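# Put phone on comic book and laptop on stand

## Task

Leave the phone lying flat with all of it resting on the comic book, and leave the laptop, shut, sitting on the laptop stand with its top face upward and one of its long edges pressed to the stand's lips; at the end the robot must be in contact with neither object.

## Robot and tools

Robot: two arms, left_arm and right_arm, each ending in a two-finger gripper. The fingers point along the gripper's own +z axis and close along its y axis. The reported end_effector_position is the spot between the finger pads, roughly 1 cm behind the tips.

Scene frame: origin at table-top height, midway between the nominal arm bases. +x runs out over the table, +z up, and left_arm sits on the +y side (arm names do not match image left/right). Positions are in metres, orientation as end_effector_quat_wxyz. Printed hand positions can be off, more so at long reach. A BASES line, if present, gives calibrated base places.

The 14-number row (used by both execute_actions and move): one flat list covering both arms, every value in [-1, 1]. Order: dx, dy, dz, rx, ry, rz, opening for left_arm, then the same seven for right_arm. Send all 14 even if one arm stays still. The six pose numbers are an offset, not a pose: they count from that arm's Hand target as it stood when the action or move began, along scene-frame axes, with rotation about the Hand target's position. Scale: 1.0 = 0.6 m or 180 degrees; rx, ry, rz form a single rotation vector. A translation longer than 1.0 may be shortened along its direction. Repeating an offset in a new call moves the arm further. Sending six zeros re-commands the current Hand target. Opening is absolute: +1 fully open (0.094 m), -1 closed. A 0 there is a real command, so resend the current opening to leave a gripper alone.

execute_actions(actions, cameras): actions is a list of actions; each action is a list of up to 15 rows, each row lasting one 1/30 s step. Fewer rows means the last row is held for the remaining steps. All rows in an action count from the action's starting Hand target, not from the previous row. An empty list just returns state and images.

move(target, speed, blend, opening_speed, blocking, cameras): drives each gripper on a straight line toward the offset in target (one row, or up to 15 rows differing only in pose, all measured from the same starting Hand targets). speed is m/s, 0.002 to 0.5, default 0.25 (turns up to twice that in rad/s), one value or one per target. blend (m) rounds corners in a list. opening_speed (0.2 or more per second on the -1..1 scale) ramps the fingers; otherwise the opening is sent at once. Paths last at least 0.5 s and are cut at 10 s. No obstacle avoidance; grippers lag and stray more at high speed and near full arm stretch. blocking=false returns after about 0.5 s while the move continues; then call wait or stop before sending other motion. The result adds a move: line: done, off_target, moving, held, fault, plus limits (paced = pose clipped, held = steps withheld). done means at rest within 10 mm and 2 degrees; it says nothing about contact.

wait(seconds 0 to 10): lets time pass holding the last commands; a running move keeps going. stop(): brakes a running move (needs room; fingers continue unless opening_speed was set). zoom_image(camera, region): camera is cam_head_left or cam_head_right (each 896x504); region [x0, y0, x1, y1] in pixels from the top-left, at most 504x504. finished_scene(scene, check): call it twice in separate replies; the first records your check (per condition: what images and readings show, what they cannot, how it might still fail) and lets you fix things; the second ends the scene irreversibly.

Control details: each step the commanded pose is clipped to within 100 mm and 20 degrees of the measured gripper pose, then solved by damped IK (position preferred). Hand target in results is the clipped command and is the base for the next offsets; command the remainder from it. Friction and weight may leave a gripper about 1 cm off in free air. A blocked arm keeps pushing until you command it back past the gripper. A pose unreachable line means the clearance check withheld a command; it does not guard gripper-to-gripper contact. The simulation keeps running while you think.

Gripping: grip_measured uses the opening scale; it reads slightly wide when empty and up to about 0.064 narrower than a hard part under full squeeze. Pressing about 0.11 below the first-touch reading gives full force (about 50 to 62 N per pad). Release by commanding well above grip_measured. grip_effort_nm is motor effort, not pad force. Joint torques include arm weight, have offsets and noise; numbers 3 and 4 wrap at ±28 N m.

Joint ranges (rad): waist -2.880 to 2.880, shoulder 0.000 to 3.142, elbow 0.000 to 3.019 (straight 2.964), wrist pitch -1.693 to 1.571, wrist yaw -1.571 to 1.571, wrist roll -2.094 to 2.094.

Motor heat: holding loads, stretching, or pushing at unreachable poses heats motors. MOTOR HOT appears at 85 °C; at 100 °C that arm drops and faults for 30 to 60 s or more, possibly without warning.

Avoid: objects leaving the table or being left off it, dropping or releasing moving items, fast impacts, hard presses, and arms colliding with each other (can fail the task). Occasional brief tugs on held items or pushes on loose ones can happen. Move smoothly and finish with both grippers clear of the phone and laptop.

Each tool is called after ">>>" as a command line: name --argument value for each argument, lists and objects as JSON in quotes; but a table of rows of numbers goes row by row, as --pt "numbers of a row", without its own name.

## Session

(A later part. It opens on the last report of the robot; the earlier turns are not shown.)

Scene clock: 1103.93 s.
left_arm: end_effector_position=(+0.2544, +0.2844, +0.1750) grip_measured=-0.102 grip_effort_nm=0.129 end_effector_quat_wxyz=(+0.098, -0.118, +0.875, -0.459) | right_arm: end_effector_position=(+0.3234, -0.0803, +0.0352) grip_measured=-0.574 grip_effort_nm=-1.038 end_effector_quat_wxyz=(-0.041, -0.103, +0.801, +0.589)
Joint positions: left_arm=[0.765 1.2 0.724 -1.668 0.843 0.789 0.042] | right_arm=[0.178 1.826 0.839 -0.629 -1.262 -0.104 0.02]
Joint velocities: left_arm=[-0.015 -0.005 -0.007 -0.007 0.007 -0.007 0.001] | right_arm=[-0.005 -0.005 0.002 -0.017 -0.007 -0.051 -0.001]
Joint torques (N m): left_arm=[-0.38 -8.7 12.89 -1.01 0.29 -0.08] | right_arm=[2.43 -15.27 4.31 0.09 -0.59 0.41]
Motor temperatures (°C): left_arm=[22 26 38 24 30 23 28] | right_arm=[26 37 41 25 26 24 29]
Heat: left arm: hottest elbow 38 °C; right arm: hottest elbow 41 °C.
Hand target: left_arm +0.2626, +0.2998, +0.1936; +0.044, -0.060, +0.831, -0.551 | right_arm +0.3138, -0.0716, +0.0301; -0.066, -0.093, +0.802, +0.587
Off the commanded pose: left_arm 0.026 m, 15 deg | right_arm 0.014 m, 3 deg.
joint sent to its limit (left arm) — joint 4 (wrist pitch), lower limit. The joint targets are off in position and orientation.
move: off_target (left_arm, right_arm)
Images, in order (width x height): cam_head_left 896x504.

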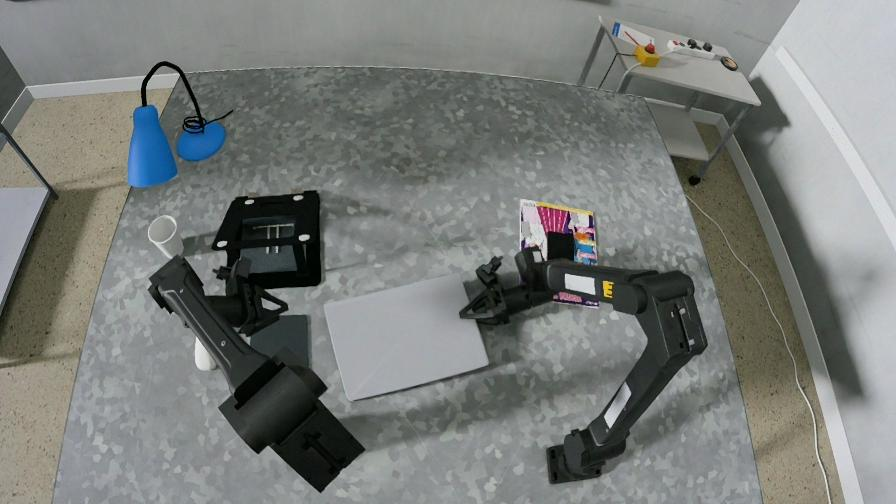

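>>> zoom_image --camera "cam_head_left" --region '[190, 170, 350, 310]'

>>> wait --seconds 0

>>> zoom_image --camera "cam_head_right" --region '[200, 170, 360, 310]'

Scaled by 3.150.

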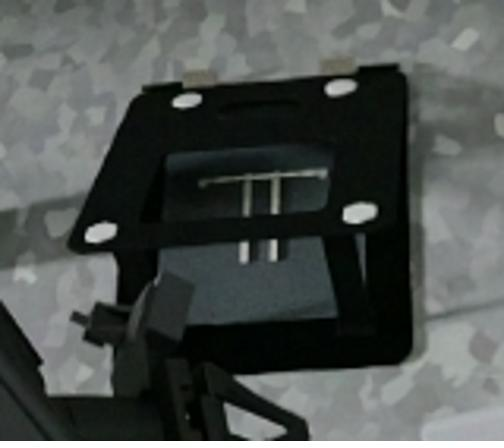

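Scene clock: 1127.27 s.
left_arm: end_effector_position=(+0.2544, +0.2844, +0.1750) grip_measured=-0.102 grip_effort_nm=0.129 end_effector_quat_wxyz=(+0.098, -0.118, +0.875, -0.459) | right_arm: end_effector_position=(+0.3234, -0.0803, +0.0352) grip_measured=-0.574 grip_effort_nm=-1.043 end_effector_quat_wxyz=(-0.041, -0.103, +0.801, +0.589)
Joint positions: left_arm=[0.765 1.2 0.724 -1.668 0.843 0.788 0.042] | right_arm=[0.178 1.826 0.839 -0.629 -1.262 -0.104 0.02]
Joint velocities: left_arm=[-0.005 0.005 0.012 0.007 -0.022 -0.066 0.001] | right_arm=[-0.005 -0.015 -0.022 -0.002 -0.022 0.022 0.001]
Joint torques (N m): left_arm=[0.15 -8.41 12.92 -0.91 0.31 -0.03] | right_arm=[2.32 -15.21 4.29 0.08 -0.6 0.41]
Motor temperatures (°C): left_arm=[22 26 38 24 29 23 27] | right_arm=[26 36 39 25 26 24 29]
Heat: left arm: hottest elbow 38 °C; right arm: hottest elbow 39 °C.
Hand target: left_arm +0.2626, +0.2997, +0.1936; +0.044, -0.060, +0.831, -0.551 | right_arm +0.3138, -0.0716, +0.0301; -0.066, -0.093, +0.802, +0.587
Tool commands: left_gripper/opening=-0.1 right_gripper/opening=-0.95
Off the commanded pose: left_arm 0.026 m, 15 deg | right_arm 0.014 m, 3 deg.

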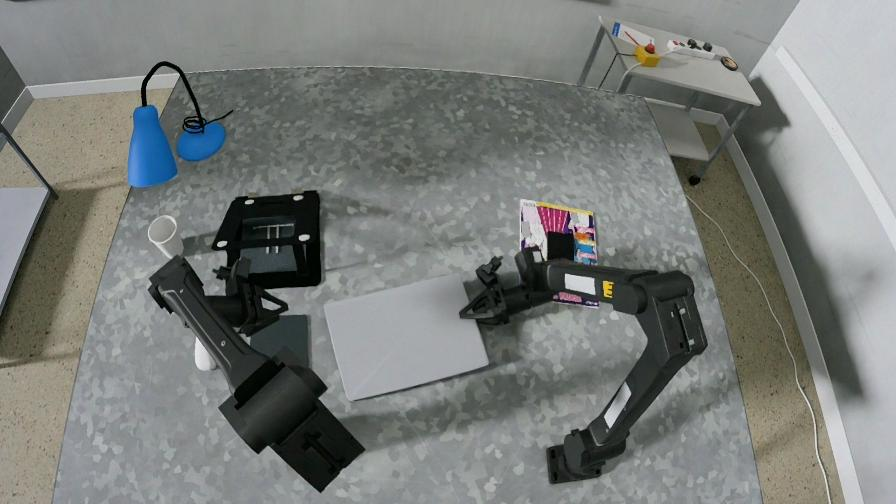

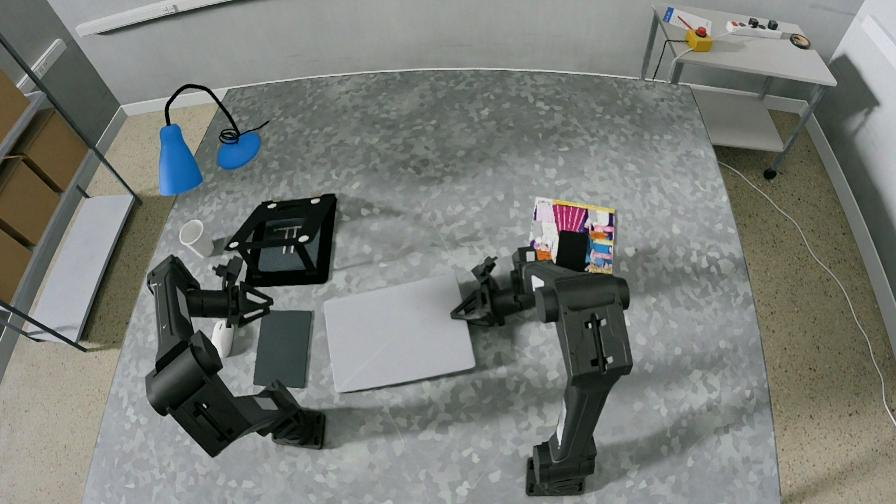

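Scaled by 3.150.

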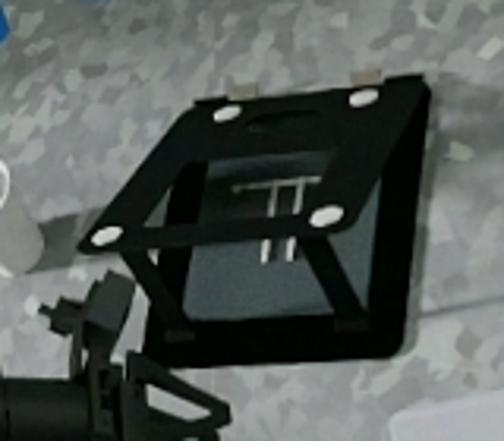

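>>> move --target '[0.1,0.05,0.14,0.356,0.061,0,-0.1,0,0,0,0,0,0,-0.95]' --speed 0.2 --cameras '[]'

>>> move --target '[0.12,0,0,0,0,0.5,0.1,0,0,0,0,0,0,-0.95]' --speed 0.2

>>> zoom_image --camera "cam_head_left" --region '[170, 130, 350, 310]'

>>> zoom_image --camera "cam_head_right" --region '[180, 130, 360, 310]'

Scene clock: 1138.70 s.
left_arm: end_effector_position=(+0.3067, +0.3295, +0.2557) grip_measured=-0.102 grip_effort_nm=0.125 end_effector_quat_wxyz=(-0.022, -0.084, +0.996, -0.025) | right_arm: end_effector_position=(+0.3234, -0.0803, +0.0352) grip_measured=-0.575 grip_effort_nm=-1.038 end_effector_quat_wxyz=(-0.041, -0.103, +0.801, +0.589)
Joint positions: left_arm=[0.302 1.123 1.122 -1.625 0.037 0.163 0.042] | right_arm=[0.178 1.826 0.839 -0.629 -1.262 -0.105 0.02]
Joint velocities: left_arm=[-0.015 -0.005 0.002 -0.007 -0.007 -0.022 0] | right_arm=[-0.005 -0.015 -0.017 -0.002 0.037 -0.022 0.001]
Joint torques (N m): left_arm=[-2.43 -6.77 16.66 0.05 -0.1 -0.09] | right_arm=[2.37 -15.38 4.3 0.09 -0.6 0.42]
Motor temperatures (°C): left_arm=[22 26 39 24 29 23 27] | right_arm=[26 36 39 25 26 24 29]
Heat: left arm: hottest elbow 39 °C; right arm: hottest elbow 39 °C.
Hand target: left_arm +0.3241, +0.3316, +0.2794; +0.001, -0.082, +0.996, -0.017 | right_arm +0.3138, -0.0716, +0.0301; -0.066, -0.093, +0.802, +0.587
Off the commanded pose: left_arm 0.027 m, 2 deg | right_arm 0.014 m, 3 deg.
move: off_target (left_arm, right_arm)
No camera images: "cameras" was empty.

Scene clock: 1143.57 s.
left_arm: end_effector_position=(+0.3731, +0.3296, +0.2568) grip_measured=+0.098 grip_effort_nm=0.125 end_effector_quat_wxyz=(+0.015, +0.764, -0.645, -0.006) | right_arm: end_effector_position=(+0.3234, -0.0803, +0.0352) grip_measured=-0.575 grip_effort_nm=-1.038 end_effector_quat_wxyz=(-0.041, -0.103, +0.801, +0.589)
Joint positions: left_arm=[0.227 1.277 1.251 -1.575 0.009 -1.484 0.052] | right_arm=[0.178 1.826 0.839 -0.629 -1.262 -0.105 0.02]
Joint velocities: left_arm=[-0.005 -0.005 0.012 -0.007 0.066 -0.007 0.001] | right_arm=[-0.005 -0.005 -0.012 -0.002 -0.022 -0.066 0]
Joint torques (N m): left_arm=[-2.43 -9.11 16.53 0.61 -0.22 -0.04] | right_arm=[2.37 -15.33 4.34 0.08 -0.59 0.41]
Motor temperatures (°C): left_arm=[22 26 40 24 28 23 27] | right_arm=[26 36 38 25 26 24 29]
Heat: left arm: hottest elbow 40 °C; right arm: hottest elbow 38 °C.
Hand target: left_arm +0.3961, +0.3306, +0.2792; -0.013, +0.763, -0.647, +0.011 | right_arm +0.3138, -0.0716, +0.0301; -0.066, -0.093, +0.802, +0.587
Off the commanded pose: left_arm 0.032 m, 4 deg | right_arm 0.014 m, 3 deg.
move: off_target (left_arm, right_arm)

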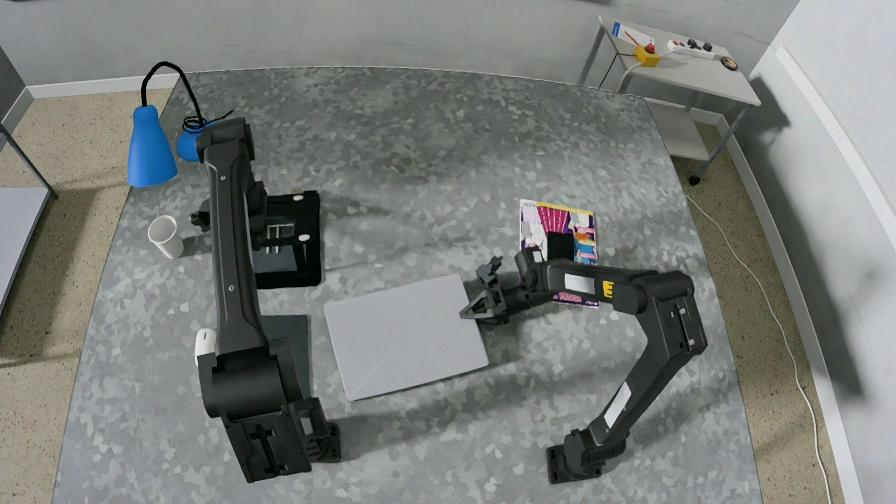

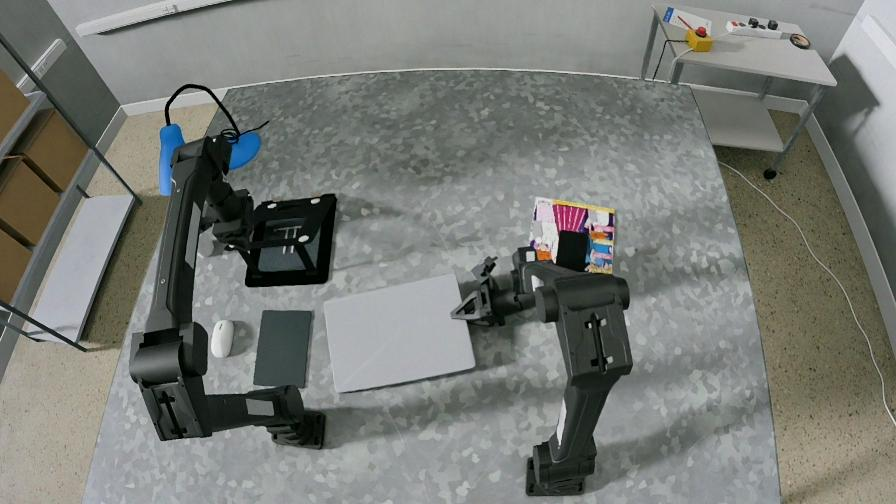

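Scaled by 2.800.

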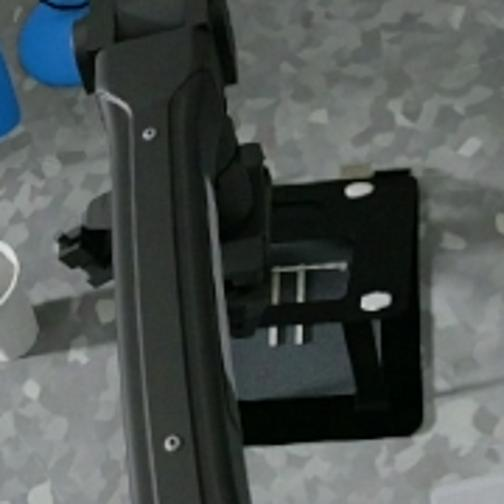

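Scaled by 2.800.

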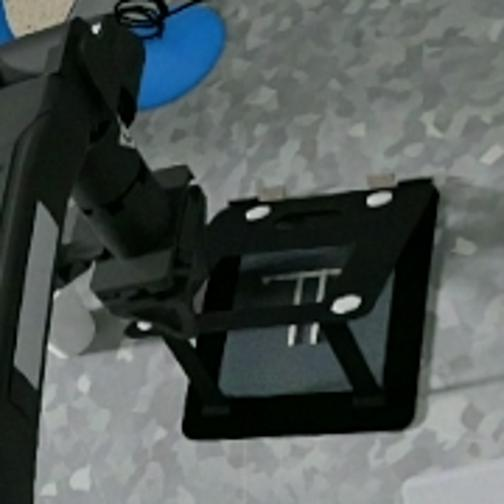

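>>> move --target '[0.117,0.025,-0.08,0,0,0,0.1,0,0,0,0,0,0,-0.95]' --speed 0.15

>>> zoom_image --camera "cam_head_left" --region '[170, 130, 350, 310]'

>>> zoom_image --camera "cam_head_right" --region '[180, 130, 360, 310]'

Scene clock: 1152.80 s.
left_arm: end_effector_position=(+0.4407, +0.3435, +0.2080) grip_measured=+0.098 grip_effort_nm=0.125 end_effector_quat_wxyz=(+0.017, +0.764, -0.645, -0.007) | right_arm: end_effector_position=(+0.3234, -0.0803, +0.0352) grip_measured=-0.575 grip_effort_nm=-1.043 end_effector_quat_wxyz=(-0.041, -0.103, +0.801, +0.589)
Joint positions: left_arm=[0.218 1.473 1.314 -1.449 0.008 -1.493 0.052] | right_arm=[0.178 1.826 0.839 -0.629 -1.262 -0.105 0.02]
Joint velocities: left_arm=[-0.005 0.015 -0.017 -0.002 -0.037 0.022 0] | right_arm=[-0.005 0.005 0.002 0.002 0.066 0.051 0]
Joint torques (N m): left_arm=[-3.37 -12.28 16.23 0.66 -0.2 -0.08] | right_arm=[2.32 -15.27 4.31 0.08 -0.59 0.42]
Motor temperatures (°C): left_arm=[22 26 42 24 28 23 27] | right_arm=[26 36 38 25 26 24 29]
Heat: left arm: hottest elbow 42 °C; right arm: hottest elbow 38 °C.
Hand target: left_arm +0.4661, +0.3441, +0.2309; -0.013, +0.763, -0.647, +0.012 | right_arm +0.3138, -0.0716, +0.0301; -0.066, -0.093, +0.802, +0.587
Off the commanded pose: left_arm 0.035 m, 4 deg | right_arm 0.014 m, 3 deg.
move: off_target (left_arm, right_arm)

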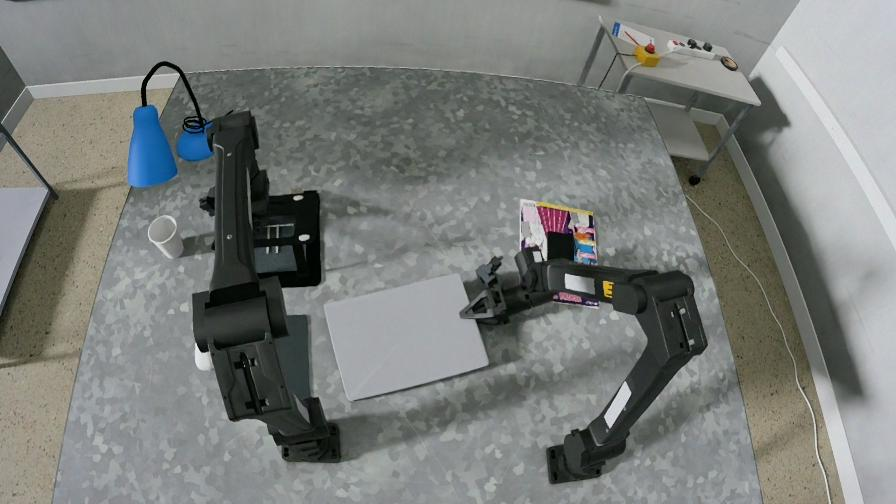

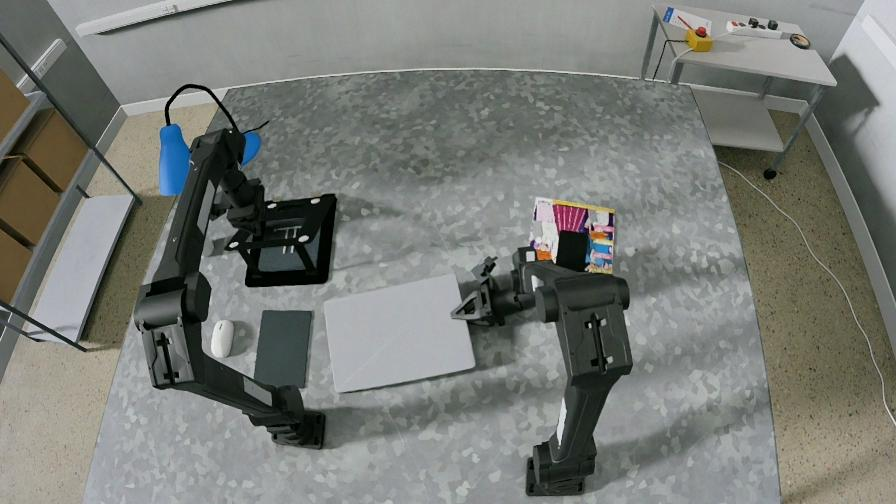

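Scaled by 2.800.

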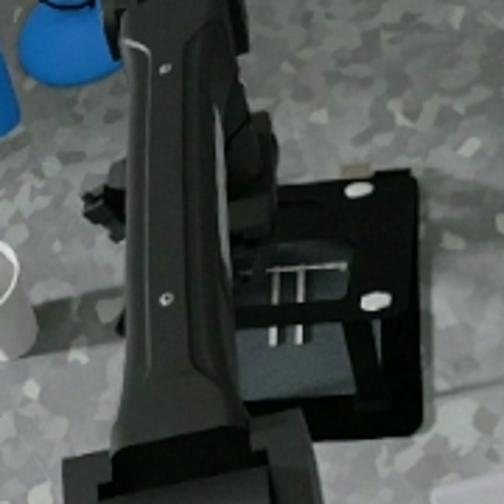

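Scaled by 2.800.

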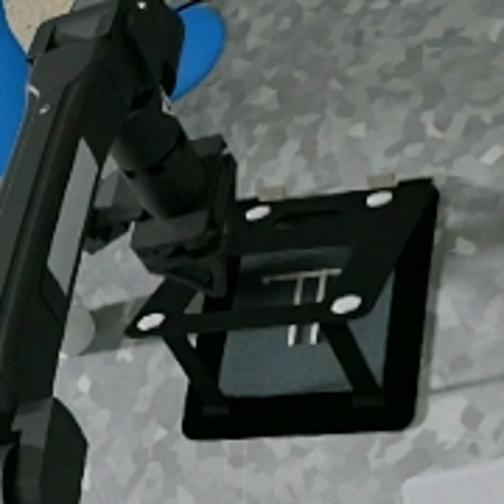

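>>> move --target '[0,0,-0.07,0,0,0,0.1,0,0,0,0,0,0,-0.95]' --speed 0.1

>>> zoom_image --camera "cam_head_right" --region '[200, 170, 320, 290]'

Scene clock: 1156.93 s.
left_arm: end_effector_position=(+0.4632, +0.3492, +0.1959) grip_measured=+0.098 grip_effort_nm=0.125 end_effector_quat_wxyz=(-0.014, +0.764, -0.645, +0.015) | right_arm: end_effector_position=(+0.3234, -0.0803, +0.0352) grip_measured=-0.575 grip_effort_nm=-1.043 end_effector_quat_wxyz=(-0.041, -0.103, +0.801, +0.589)
Joint positions: left_arm=[0.218 1.489 1.3 -1.341 0.007 -1.493 0.052] | right_arm=[0.178 1.826 0.839 -0.629 -1.262 -0.105 0.02]
Joint velocities: left_arm=[0.005 -0.005 0.007 0.017 0.081 -0.095 0] | right_arm=[-0.005 -0.015 -0.022 -0.002 0.022 0.037 0.001]
Joint torques (N m): left_arm=[-2.73 -12.57 9.26 0.61 -0.21 -0.08] | right_arm=[2.32 -15.21 4.31 0.08 -0.6 0.42]
Motor temperatures (°C): left_arm=[22 26 42 24 28 23 27] | right_arm=[26 36 38 25 26 24 29]
Heat: left arm: hottest elbow 42 °C; right arm: hottest elbow 38 °C.
Hand target: left_arm +0.4657, +0.3437, +0.1889; -0.013, +0.763, -0.647, +0.012 | right_arm +0.3138, -0.0716, +0.0301; -0.066, -0.093, +0.802, +0.587
Off the commanded pose: left_arm 0.009 m, 0 deg | right_arm 0.014 m, 3 deg.
move: off_target (right_arm)

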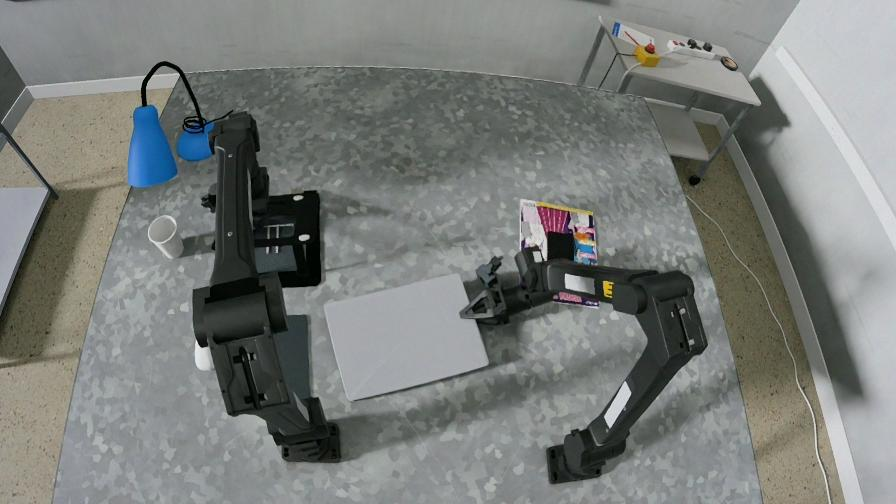

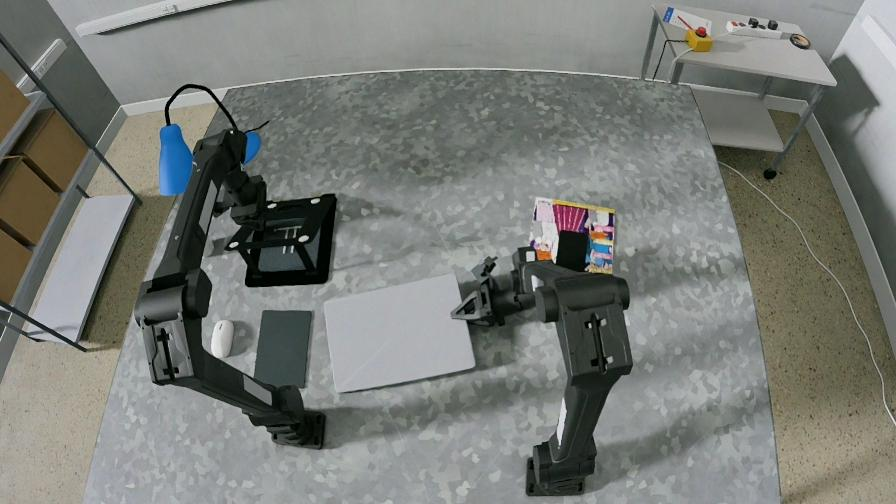

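Scaled by 4.200.

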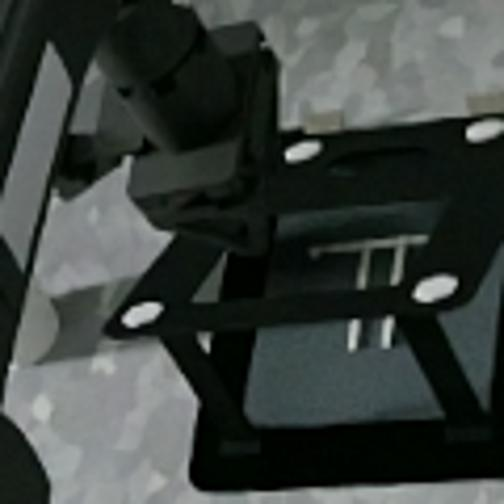

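>>> zoom_image --camera "cam_head_right" --region '[225, 190, 285, 250]'

>>> zoom_image --camera "cam_head_left" --region '[235, 190, 295, 250]'

Scaled by 8.400.

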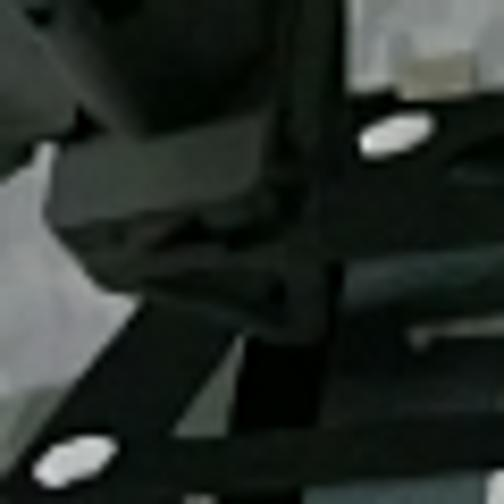

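Scaled by 8.400.

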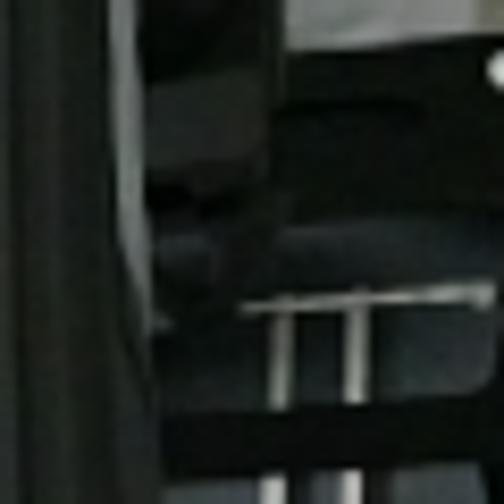

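>>> move --target '[-0.047,0,0.0,0,0,0,0.1,0,0,0,0,0,0,-0.95]' --speed 0.1

>>> zoom_image --camera "cam_head_right" --region '[225, 190, 285, 250]'

>>> zoom_image --camera "cam_head_left" --region '[235, 190, 295, 250]'

Scene clock: 1166.90 s.
left_arm: end_effector_position=(+0.4390, +0.3431, +0.1841) grip_measured=+0.098 grip_effort_nm=0.125 end_effector_quat_wxyz=(-0.002, +0.764, -0.645, +0.006) | right_arm: end_effector_position=(+0.3234, -0.0803, +0.0352) grip_measured=-0.575 grip_effort_nm=-1.038 end_effector_quat_wxyz=(-0.041, -0.103, +0.801, +0.589)
Joint positions: left_arm=[0.218 1.45 1.226 -1.337 0.007 -1.494 0.052] | right_arm=[0.178 1.826 0.839 -0.629 -1.262 -0.105 0.02]
Joint velocities: left_arm=[-0.005 -0.015 -0.002 -0.007 0.007 -0.007 0.001] | right_arm=[-0.015 -0.005 -0.007 0.002 0.022 0.022 -0.001]
Joint torques (N m): left_arm=[-1.73 -14.15 9.17 0.58 -0.25 0.07] | right_arm=[2.37 -15.21 4.33 0.08 -0.59 0.42]
Motor temperatures (°C): left_arm=[22 26 41 24 28 23 27] | right_arm=[26 36 37 25 26 24 29]
Heat: left arm: hottest elbow 41 °C; right arm: hottest elbow 37 °C.
Hand target: left_arm +0.4374, +0.3441, +0.1890; -0.013, +0.763, -0.646, +0.011 | right_arm +0.3138, -0.0716, +0.0301; -0.066, -0.093, +0.802, +0.587
Off the commanded pose: left_arm 0.005 m, 1 deg | right_arm 0.014 m, 3 deg.
move: off_target (right_arm)

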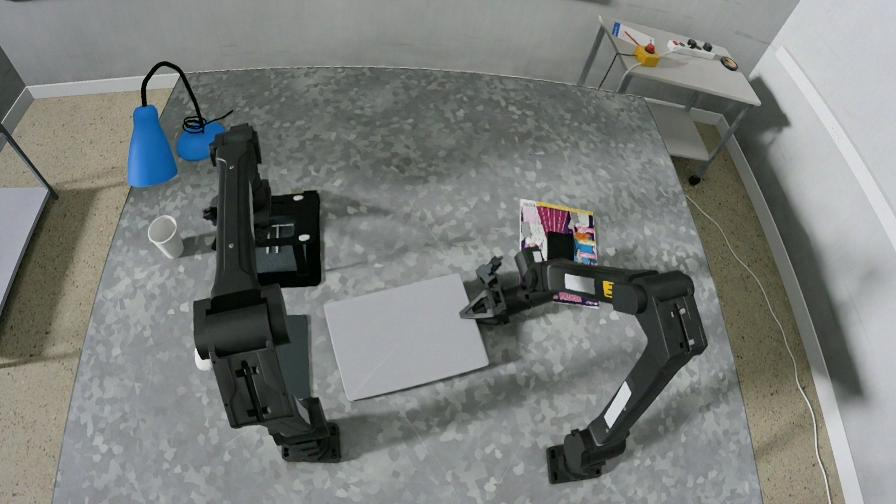

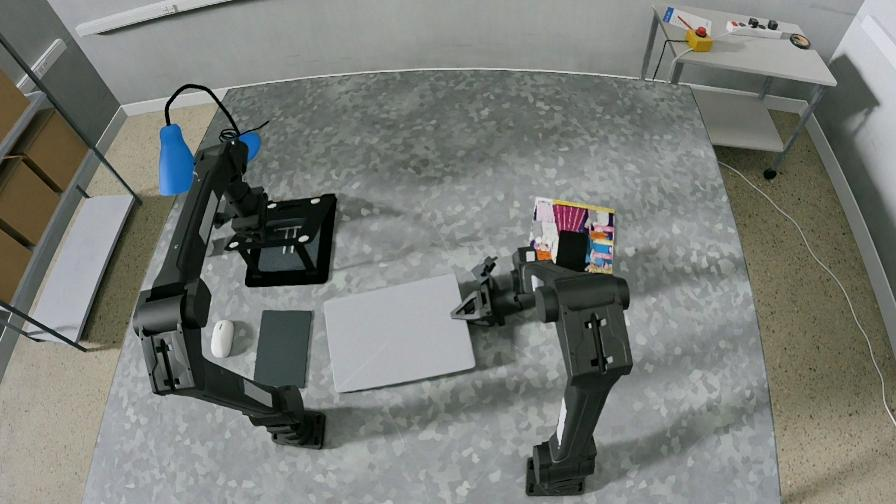

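Scaled by 8.400.

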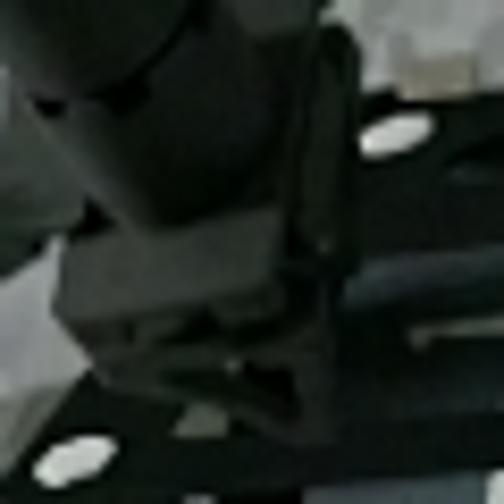

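Scaled by 8.400.

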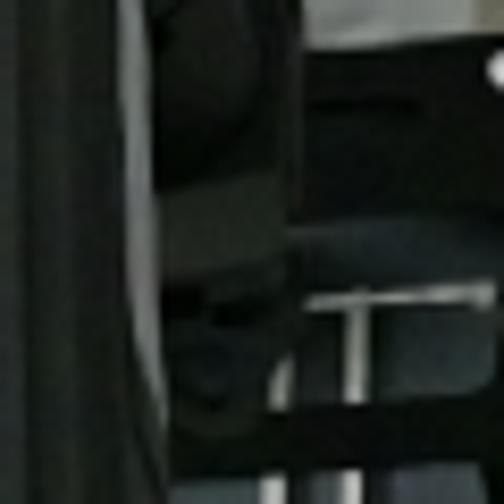

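>>> move --pt "-0.02 0 0.0 0 0 0 0.1 0 0 0 0 0 0 -0.95" --pt "-0.02 0 -0.05 0 0 0 0.1 0 0 0 0 0 0 -0.95" --speed 0.06

>>> zoom_image --camera "cam_head_right" --region '[225, 190, 285, 250]'

>>> zoom_image --camera "cam_head_left" --region '[235, 200, 295, 260]'

Scene clock: 1171.47 s.
left_arm: end_effector_position=(+0.4267, +0.3400, +0.1597) grip_measured=+0.098 grip_effort_nm=0.125 end_effector_quat_wxyz=(-0.008, +0.763, -0.646, +0.010) | right_arm: end_effector_position=(+0.3234, -0.0803, +0.0352) grip_measured=-0.575 grip_effort_nm=-1.043 end_effector_quat_wxyz=(-0.041, -0.103, +0.801, +0.589)
Joint positions: left_arm=[0.218 1.425 1.134 -1.255 0.007 -1.49 0.052] | right_arm=[0.178 1.826 0.839 -0.629 -1.262 -0.105 0.02]
Joint velocities: left_arm=[0.015 -0.024 -0.012 0.002 -0.022 0.007 0.001] | right_arm=[0.005 -0.005 -0.007 -0.012 -0.081 0.022 0]
Joint torques (N m): left_arm=[-0.38 -13.33 8.99 0.65 -0.2 0.13] | right_arm=[2.37 -15.27 4.31 0.08 -0.6 0.42]
Motor temperatures (°C): left_arm=[22 27 41 23 28 23 27] | right_arm=[26 36 37 25 26 24 29]
Heat: left arm: hottest elbow 41 °C; right arm: hottest elbow 37 °C.
Hand target: left_arm +0.4251, +0.3439, +0.1591; -0.013, +0.763, -0.647, +0.011 | right_arm +0.3138, -0.0716, +0.0301; -0.066, -0.093, +0.802, +0.587
Off the commanded pose: left_arm 0.004 m, 1 deg | right_arm 0.014 m, 3 deg.
move: off_target (right_arm)

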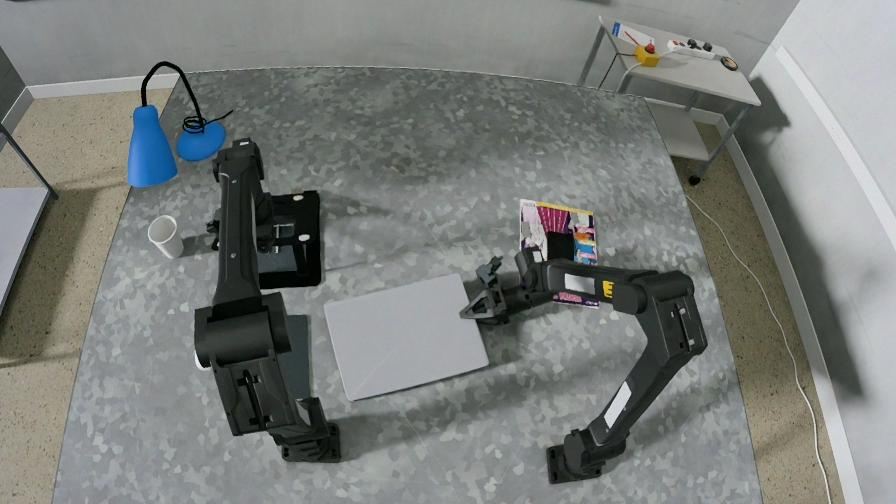

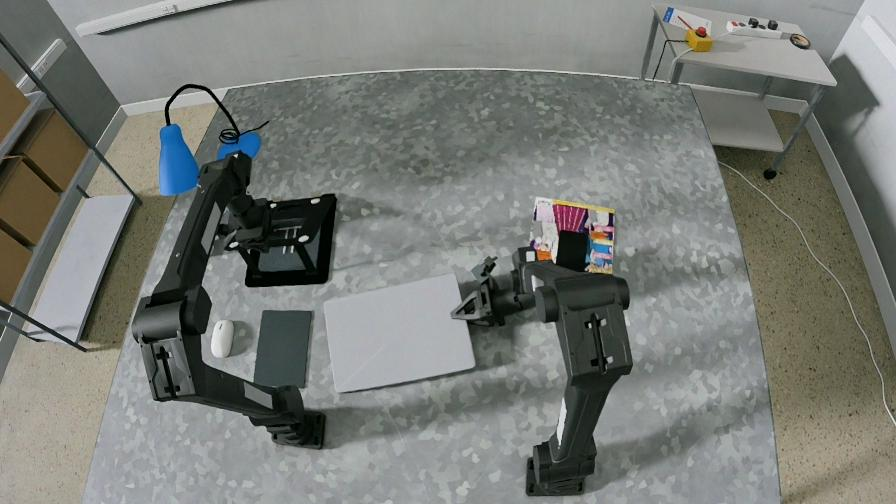

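Scaled by 8.400.

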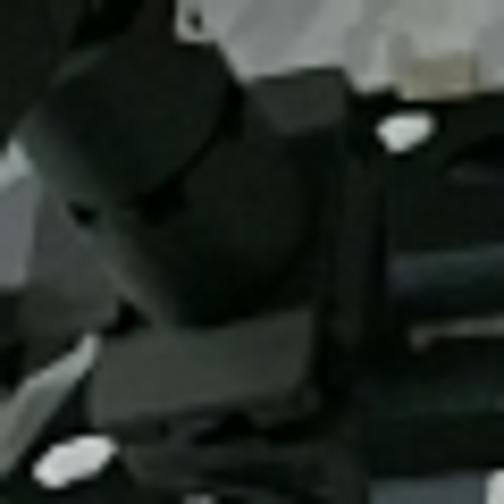

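Scaled by 8.400.

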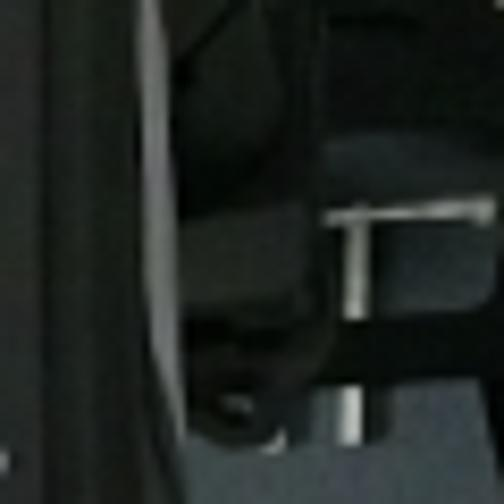

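>>> move --target '[0,0,-0.05,0,0,0,0.1,0,0,0,0,0,0,-0.95]' --speed 0.06

>>> zoom_image --camera "cam_head_right" --region '[215, 200, 335, 290]'

>>> zoom_image --camera "cam_head_left" --region '[225, 200, 325, 290]'

Scene clock: 1174.70 s.
left_arm: end_effector_position=(+0.4260, +0.3398, +0.1365) grip_measured=+0.098 grip_effort_nm=0.125 end_effector_quat_wxyz=(-0.015, +0.763, -0.646, +0.015) | right_arm: end_effector_position=(+0.3234, -0.0803, +0.0352) grip_measured=-0.575 grip_effort_nm=-1.043 end_effector_quat_wxyz=(-0.041, -0.103, +0.801, +0.589)
Joint positions: left_arm=[0.218 1.432 1.077 -1.174 0.007 -1.49 0.052] | right_arm=[0.178 1.826 0.839 -0.629 -1.262 -0.105 0.02]
Joint velocities: left_arm=[-0.005 0.005 -0.027 0.002 -0.081 0.007 -0.001] | right_arm=[-0.005 -0.005 -0.002 -0.007 -0.022 -0.037 0.001]
Joint torques (N m): left_arm=[-0.62 -11.75 8.79 0.65 -0.18 0.11] | right_arm=[2.37 -15.33 4.33 0.06 -0.6 0.42]
Motor temperatures (°C): left_arm=[22 26 41 23 28 23 27] | right_arm=[26 36 37 25 26 24 29]
Heat: left arm: hottest elbow 41 °C; right arm: hottest elbow 37 °C.
Hand target: left_arm +0.4248, +0.3436, +0.1293; -0.013, +0.763, -0.647, +0.012 | right_arm +0.3138, -0.0716, +0.0301; -0.066, -0.093, +0.802, +0.587
Off the commanded pose: left_arm 0.009 m, 1 deg | right_arm 0.014 m, 3 deg.
move: off_target (right_arm)

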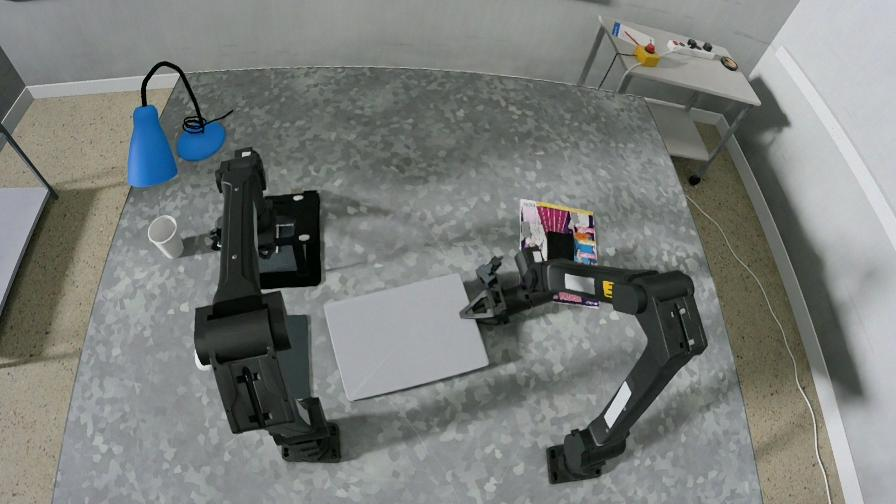

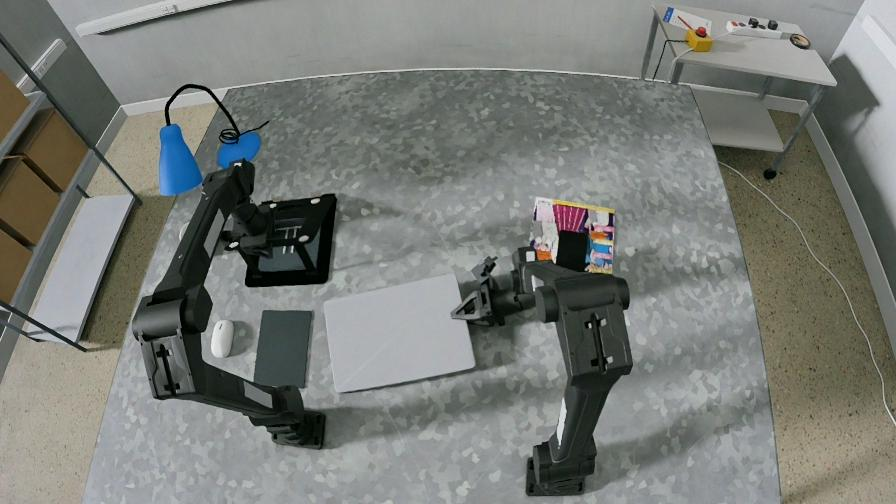

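Scaled by 4.200.

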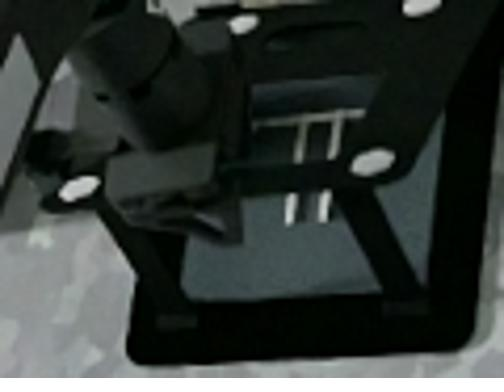

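Scaled by 5.040.

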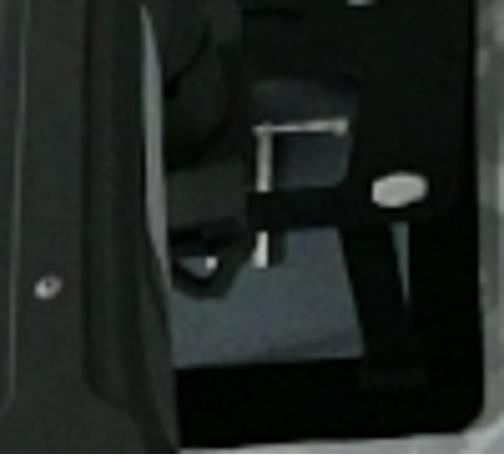

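>>> move --target '[0,0,-0.01,0,0,0,-0.95,0,0,0,0,0,0,-0.95]' --speed 0.05 --opening_speed 0.5

>>> zoom_image --camera "cam_head_right" --region '[215, 200, 335, 290]'

Scene clock: 1179.07 s.
left_arm: end_effector_position=(+0.4309, +0.3411, +0.1337) grip_measured=-0.386 grip_effort_nm=-1.013 end_effector_quat_wxyz=(-0.024, +0.756, -0.654, +0.021) | right_arm: end_effector_position=(+0.3234, -0.0803, +0.0352) grip_measured=-0.575 grip_effort_nm=-1.038 end_effector_quat_wxyz=(-0.041, -0.103, +0.801, +0.589)
Joint positions: left_arm=[0.218 1.435 1.071 -1.144 0.007 -1.469 0.029] | right_arm=[0.178 1.826 0.839 -0.629 -1.262 -0.105 0.02]
Joint velocities: left_arm=[-0.005 -0.005 0.002 -0.002 -0.037 -0.022 -0.001] | right_arm=[0.015 0.005 -0.017 -0.007 -0.007 0.022 0]
Joint torques (N m): left_arm=[-1.03 -11.46 8.14 0.27 -0.16 -0.11] | right_arm=[2.37 -15.21 4.31 0.06 -0.6 0.42]
Motor temperatures (°C): left_arm=[22 27 40 23 28 23 27] | right_arm=[26 36 37 25 26 24 29]
Heat: left arm: hottest elbow 40 °C; right arm: hottest elbow 37 °C.
Hand target: left_arm +0.4247, +0.3435, +0.1232; -0.013, +0.763, -0.647, +0.011 | right_arm +0.3138, -0.0716, +0.0301; -0.066, -0.093, +0.802, +0.587
Off the commanded pose: left_arm 0.012 m, 2 deg | right_arm 0.014 m, 3 deg.
move: off_target (left_arm, right_arm)

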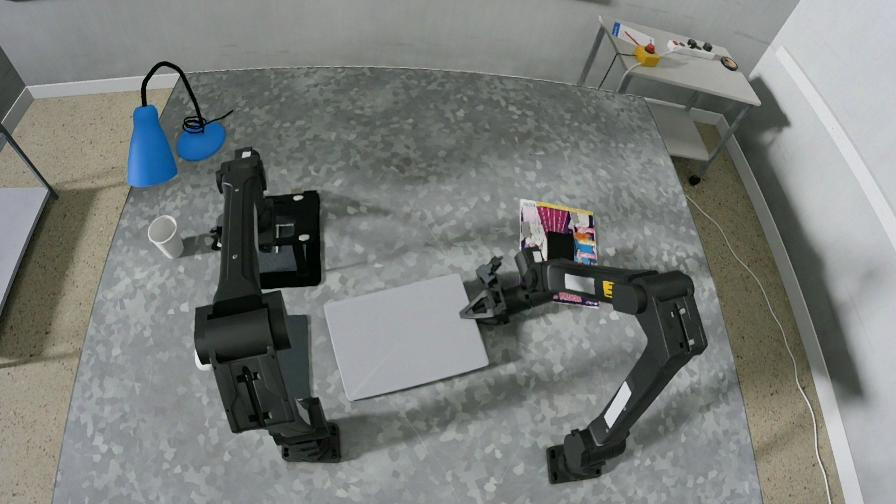

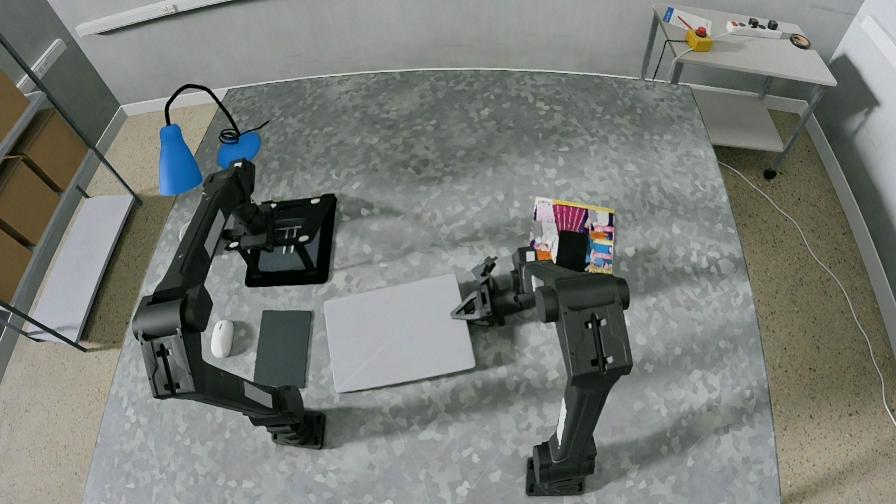

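Scaled by 4.200.

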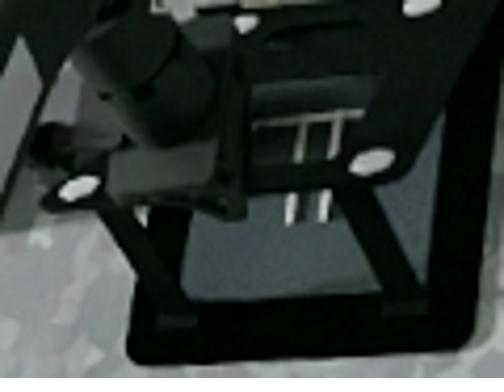

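>>> move --target '[0.02,-0.16,0.04,0,0,0,-0.95,0,0,0,0,0,0,-0.95]' --speed 0.07

>>> zoom_image --camera "cam_head_right" --region '[200, 170, 400, 320]'

Scene clock: 1184.33 s.
left_arm: end_effector_position=(+0.4362, +0.2636, +0.1351) grip_measured=-0.391 grip_effort_nm=-1.009 end_effector_quat_wxyz=(-0.021, +0.782, -0.622, +0.010) | right_arm: end_effector_position=(+0.3234, -0.0803, +0.0352) grip_measured=-0.575 grip_effort_nm=-1.043 end_effector_quat_wxyz=(-0.041, -0.103, +0.801, +0.589)
Joint positions: left_arm=[0.017 1.431 1.071 -1.17 -0.019 -1.752 0.029] | right_arm=[0.178 1.826 0.839 -0.629 -1.262 -0.105 0.02]
Joint velocities: left_arm=[-0.024 -0.005 0.007 0.007 0.037 -0.022 0.001] | right_arm=[-0.015 -0.005 -0.002 -0.002 0.051 0.007 0]
Joint torques (N m): left_arm=[-4.54 -14.15 11.77 -0.96 0.52 0.35] | right_arm=[2.43 -15.15 4.33 0.08 -0.59 0.42]
Motor temperatures (°C): left_arm=[22 26 40 23 28 23 27] | right_arm=[26 36 37 25 26 24 29]
Heat: left arm: hottest elbow 40 °C; right arm: hottest elbow 37 °C.
Hand target: left_arm +0.4361, +0.2474, +0.1479; -0.013, +0.763, -0.647, +0.013 | right_arm +0.3138, -0.0716, +0.0301; -0.066, -0.093, +0.802, +0.587
Off the commanded pose: left_arm 0.020 m, 4 deg | right_arm 0.014 m, 3 deg.
move: off_target (left_arm, right_arm)

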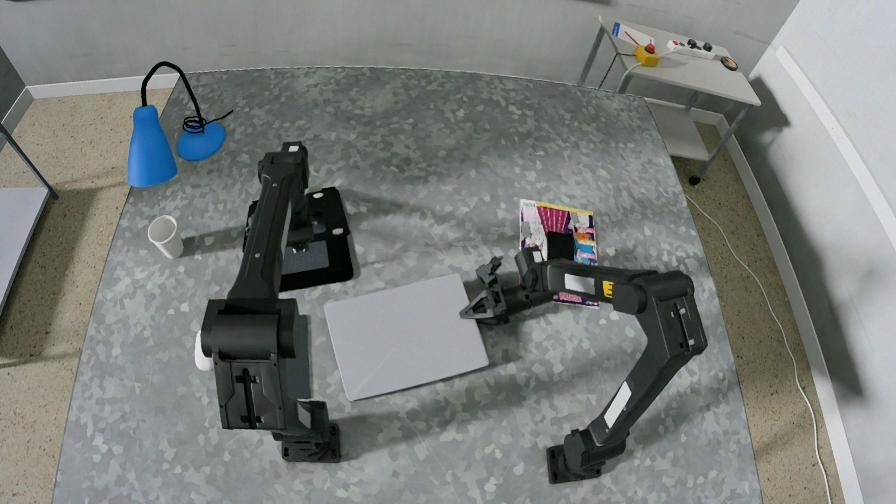

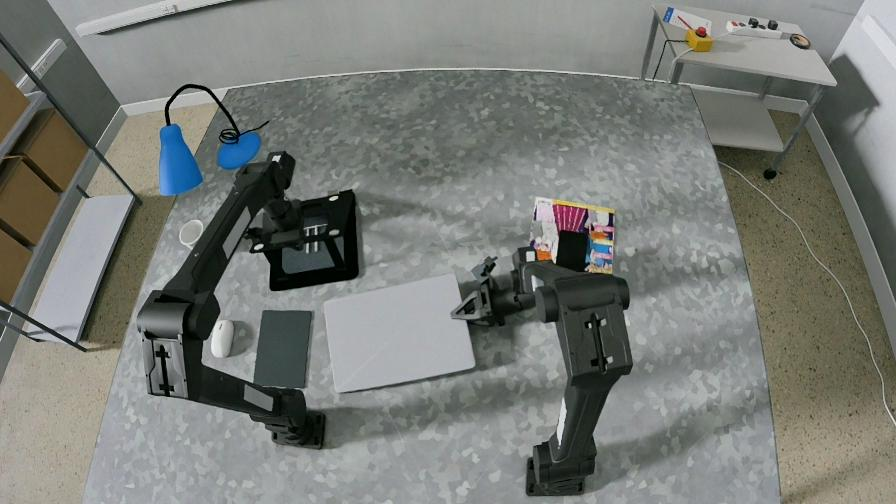

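Scaled by 2.520.

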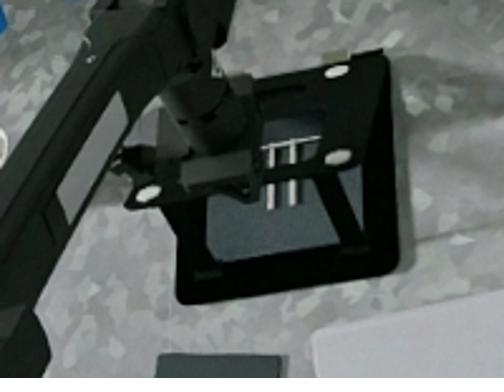

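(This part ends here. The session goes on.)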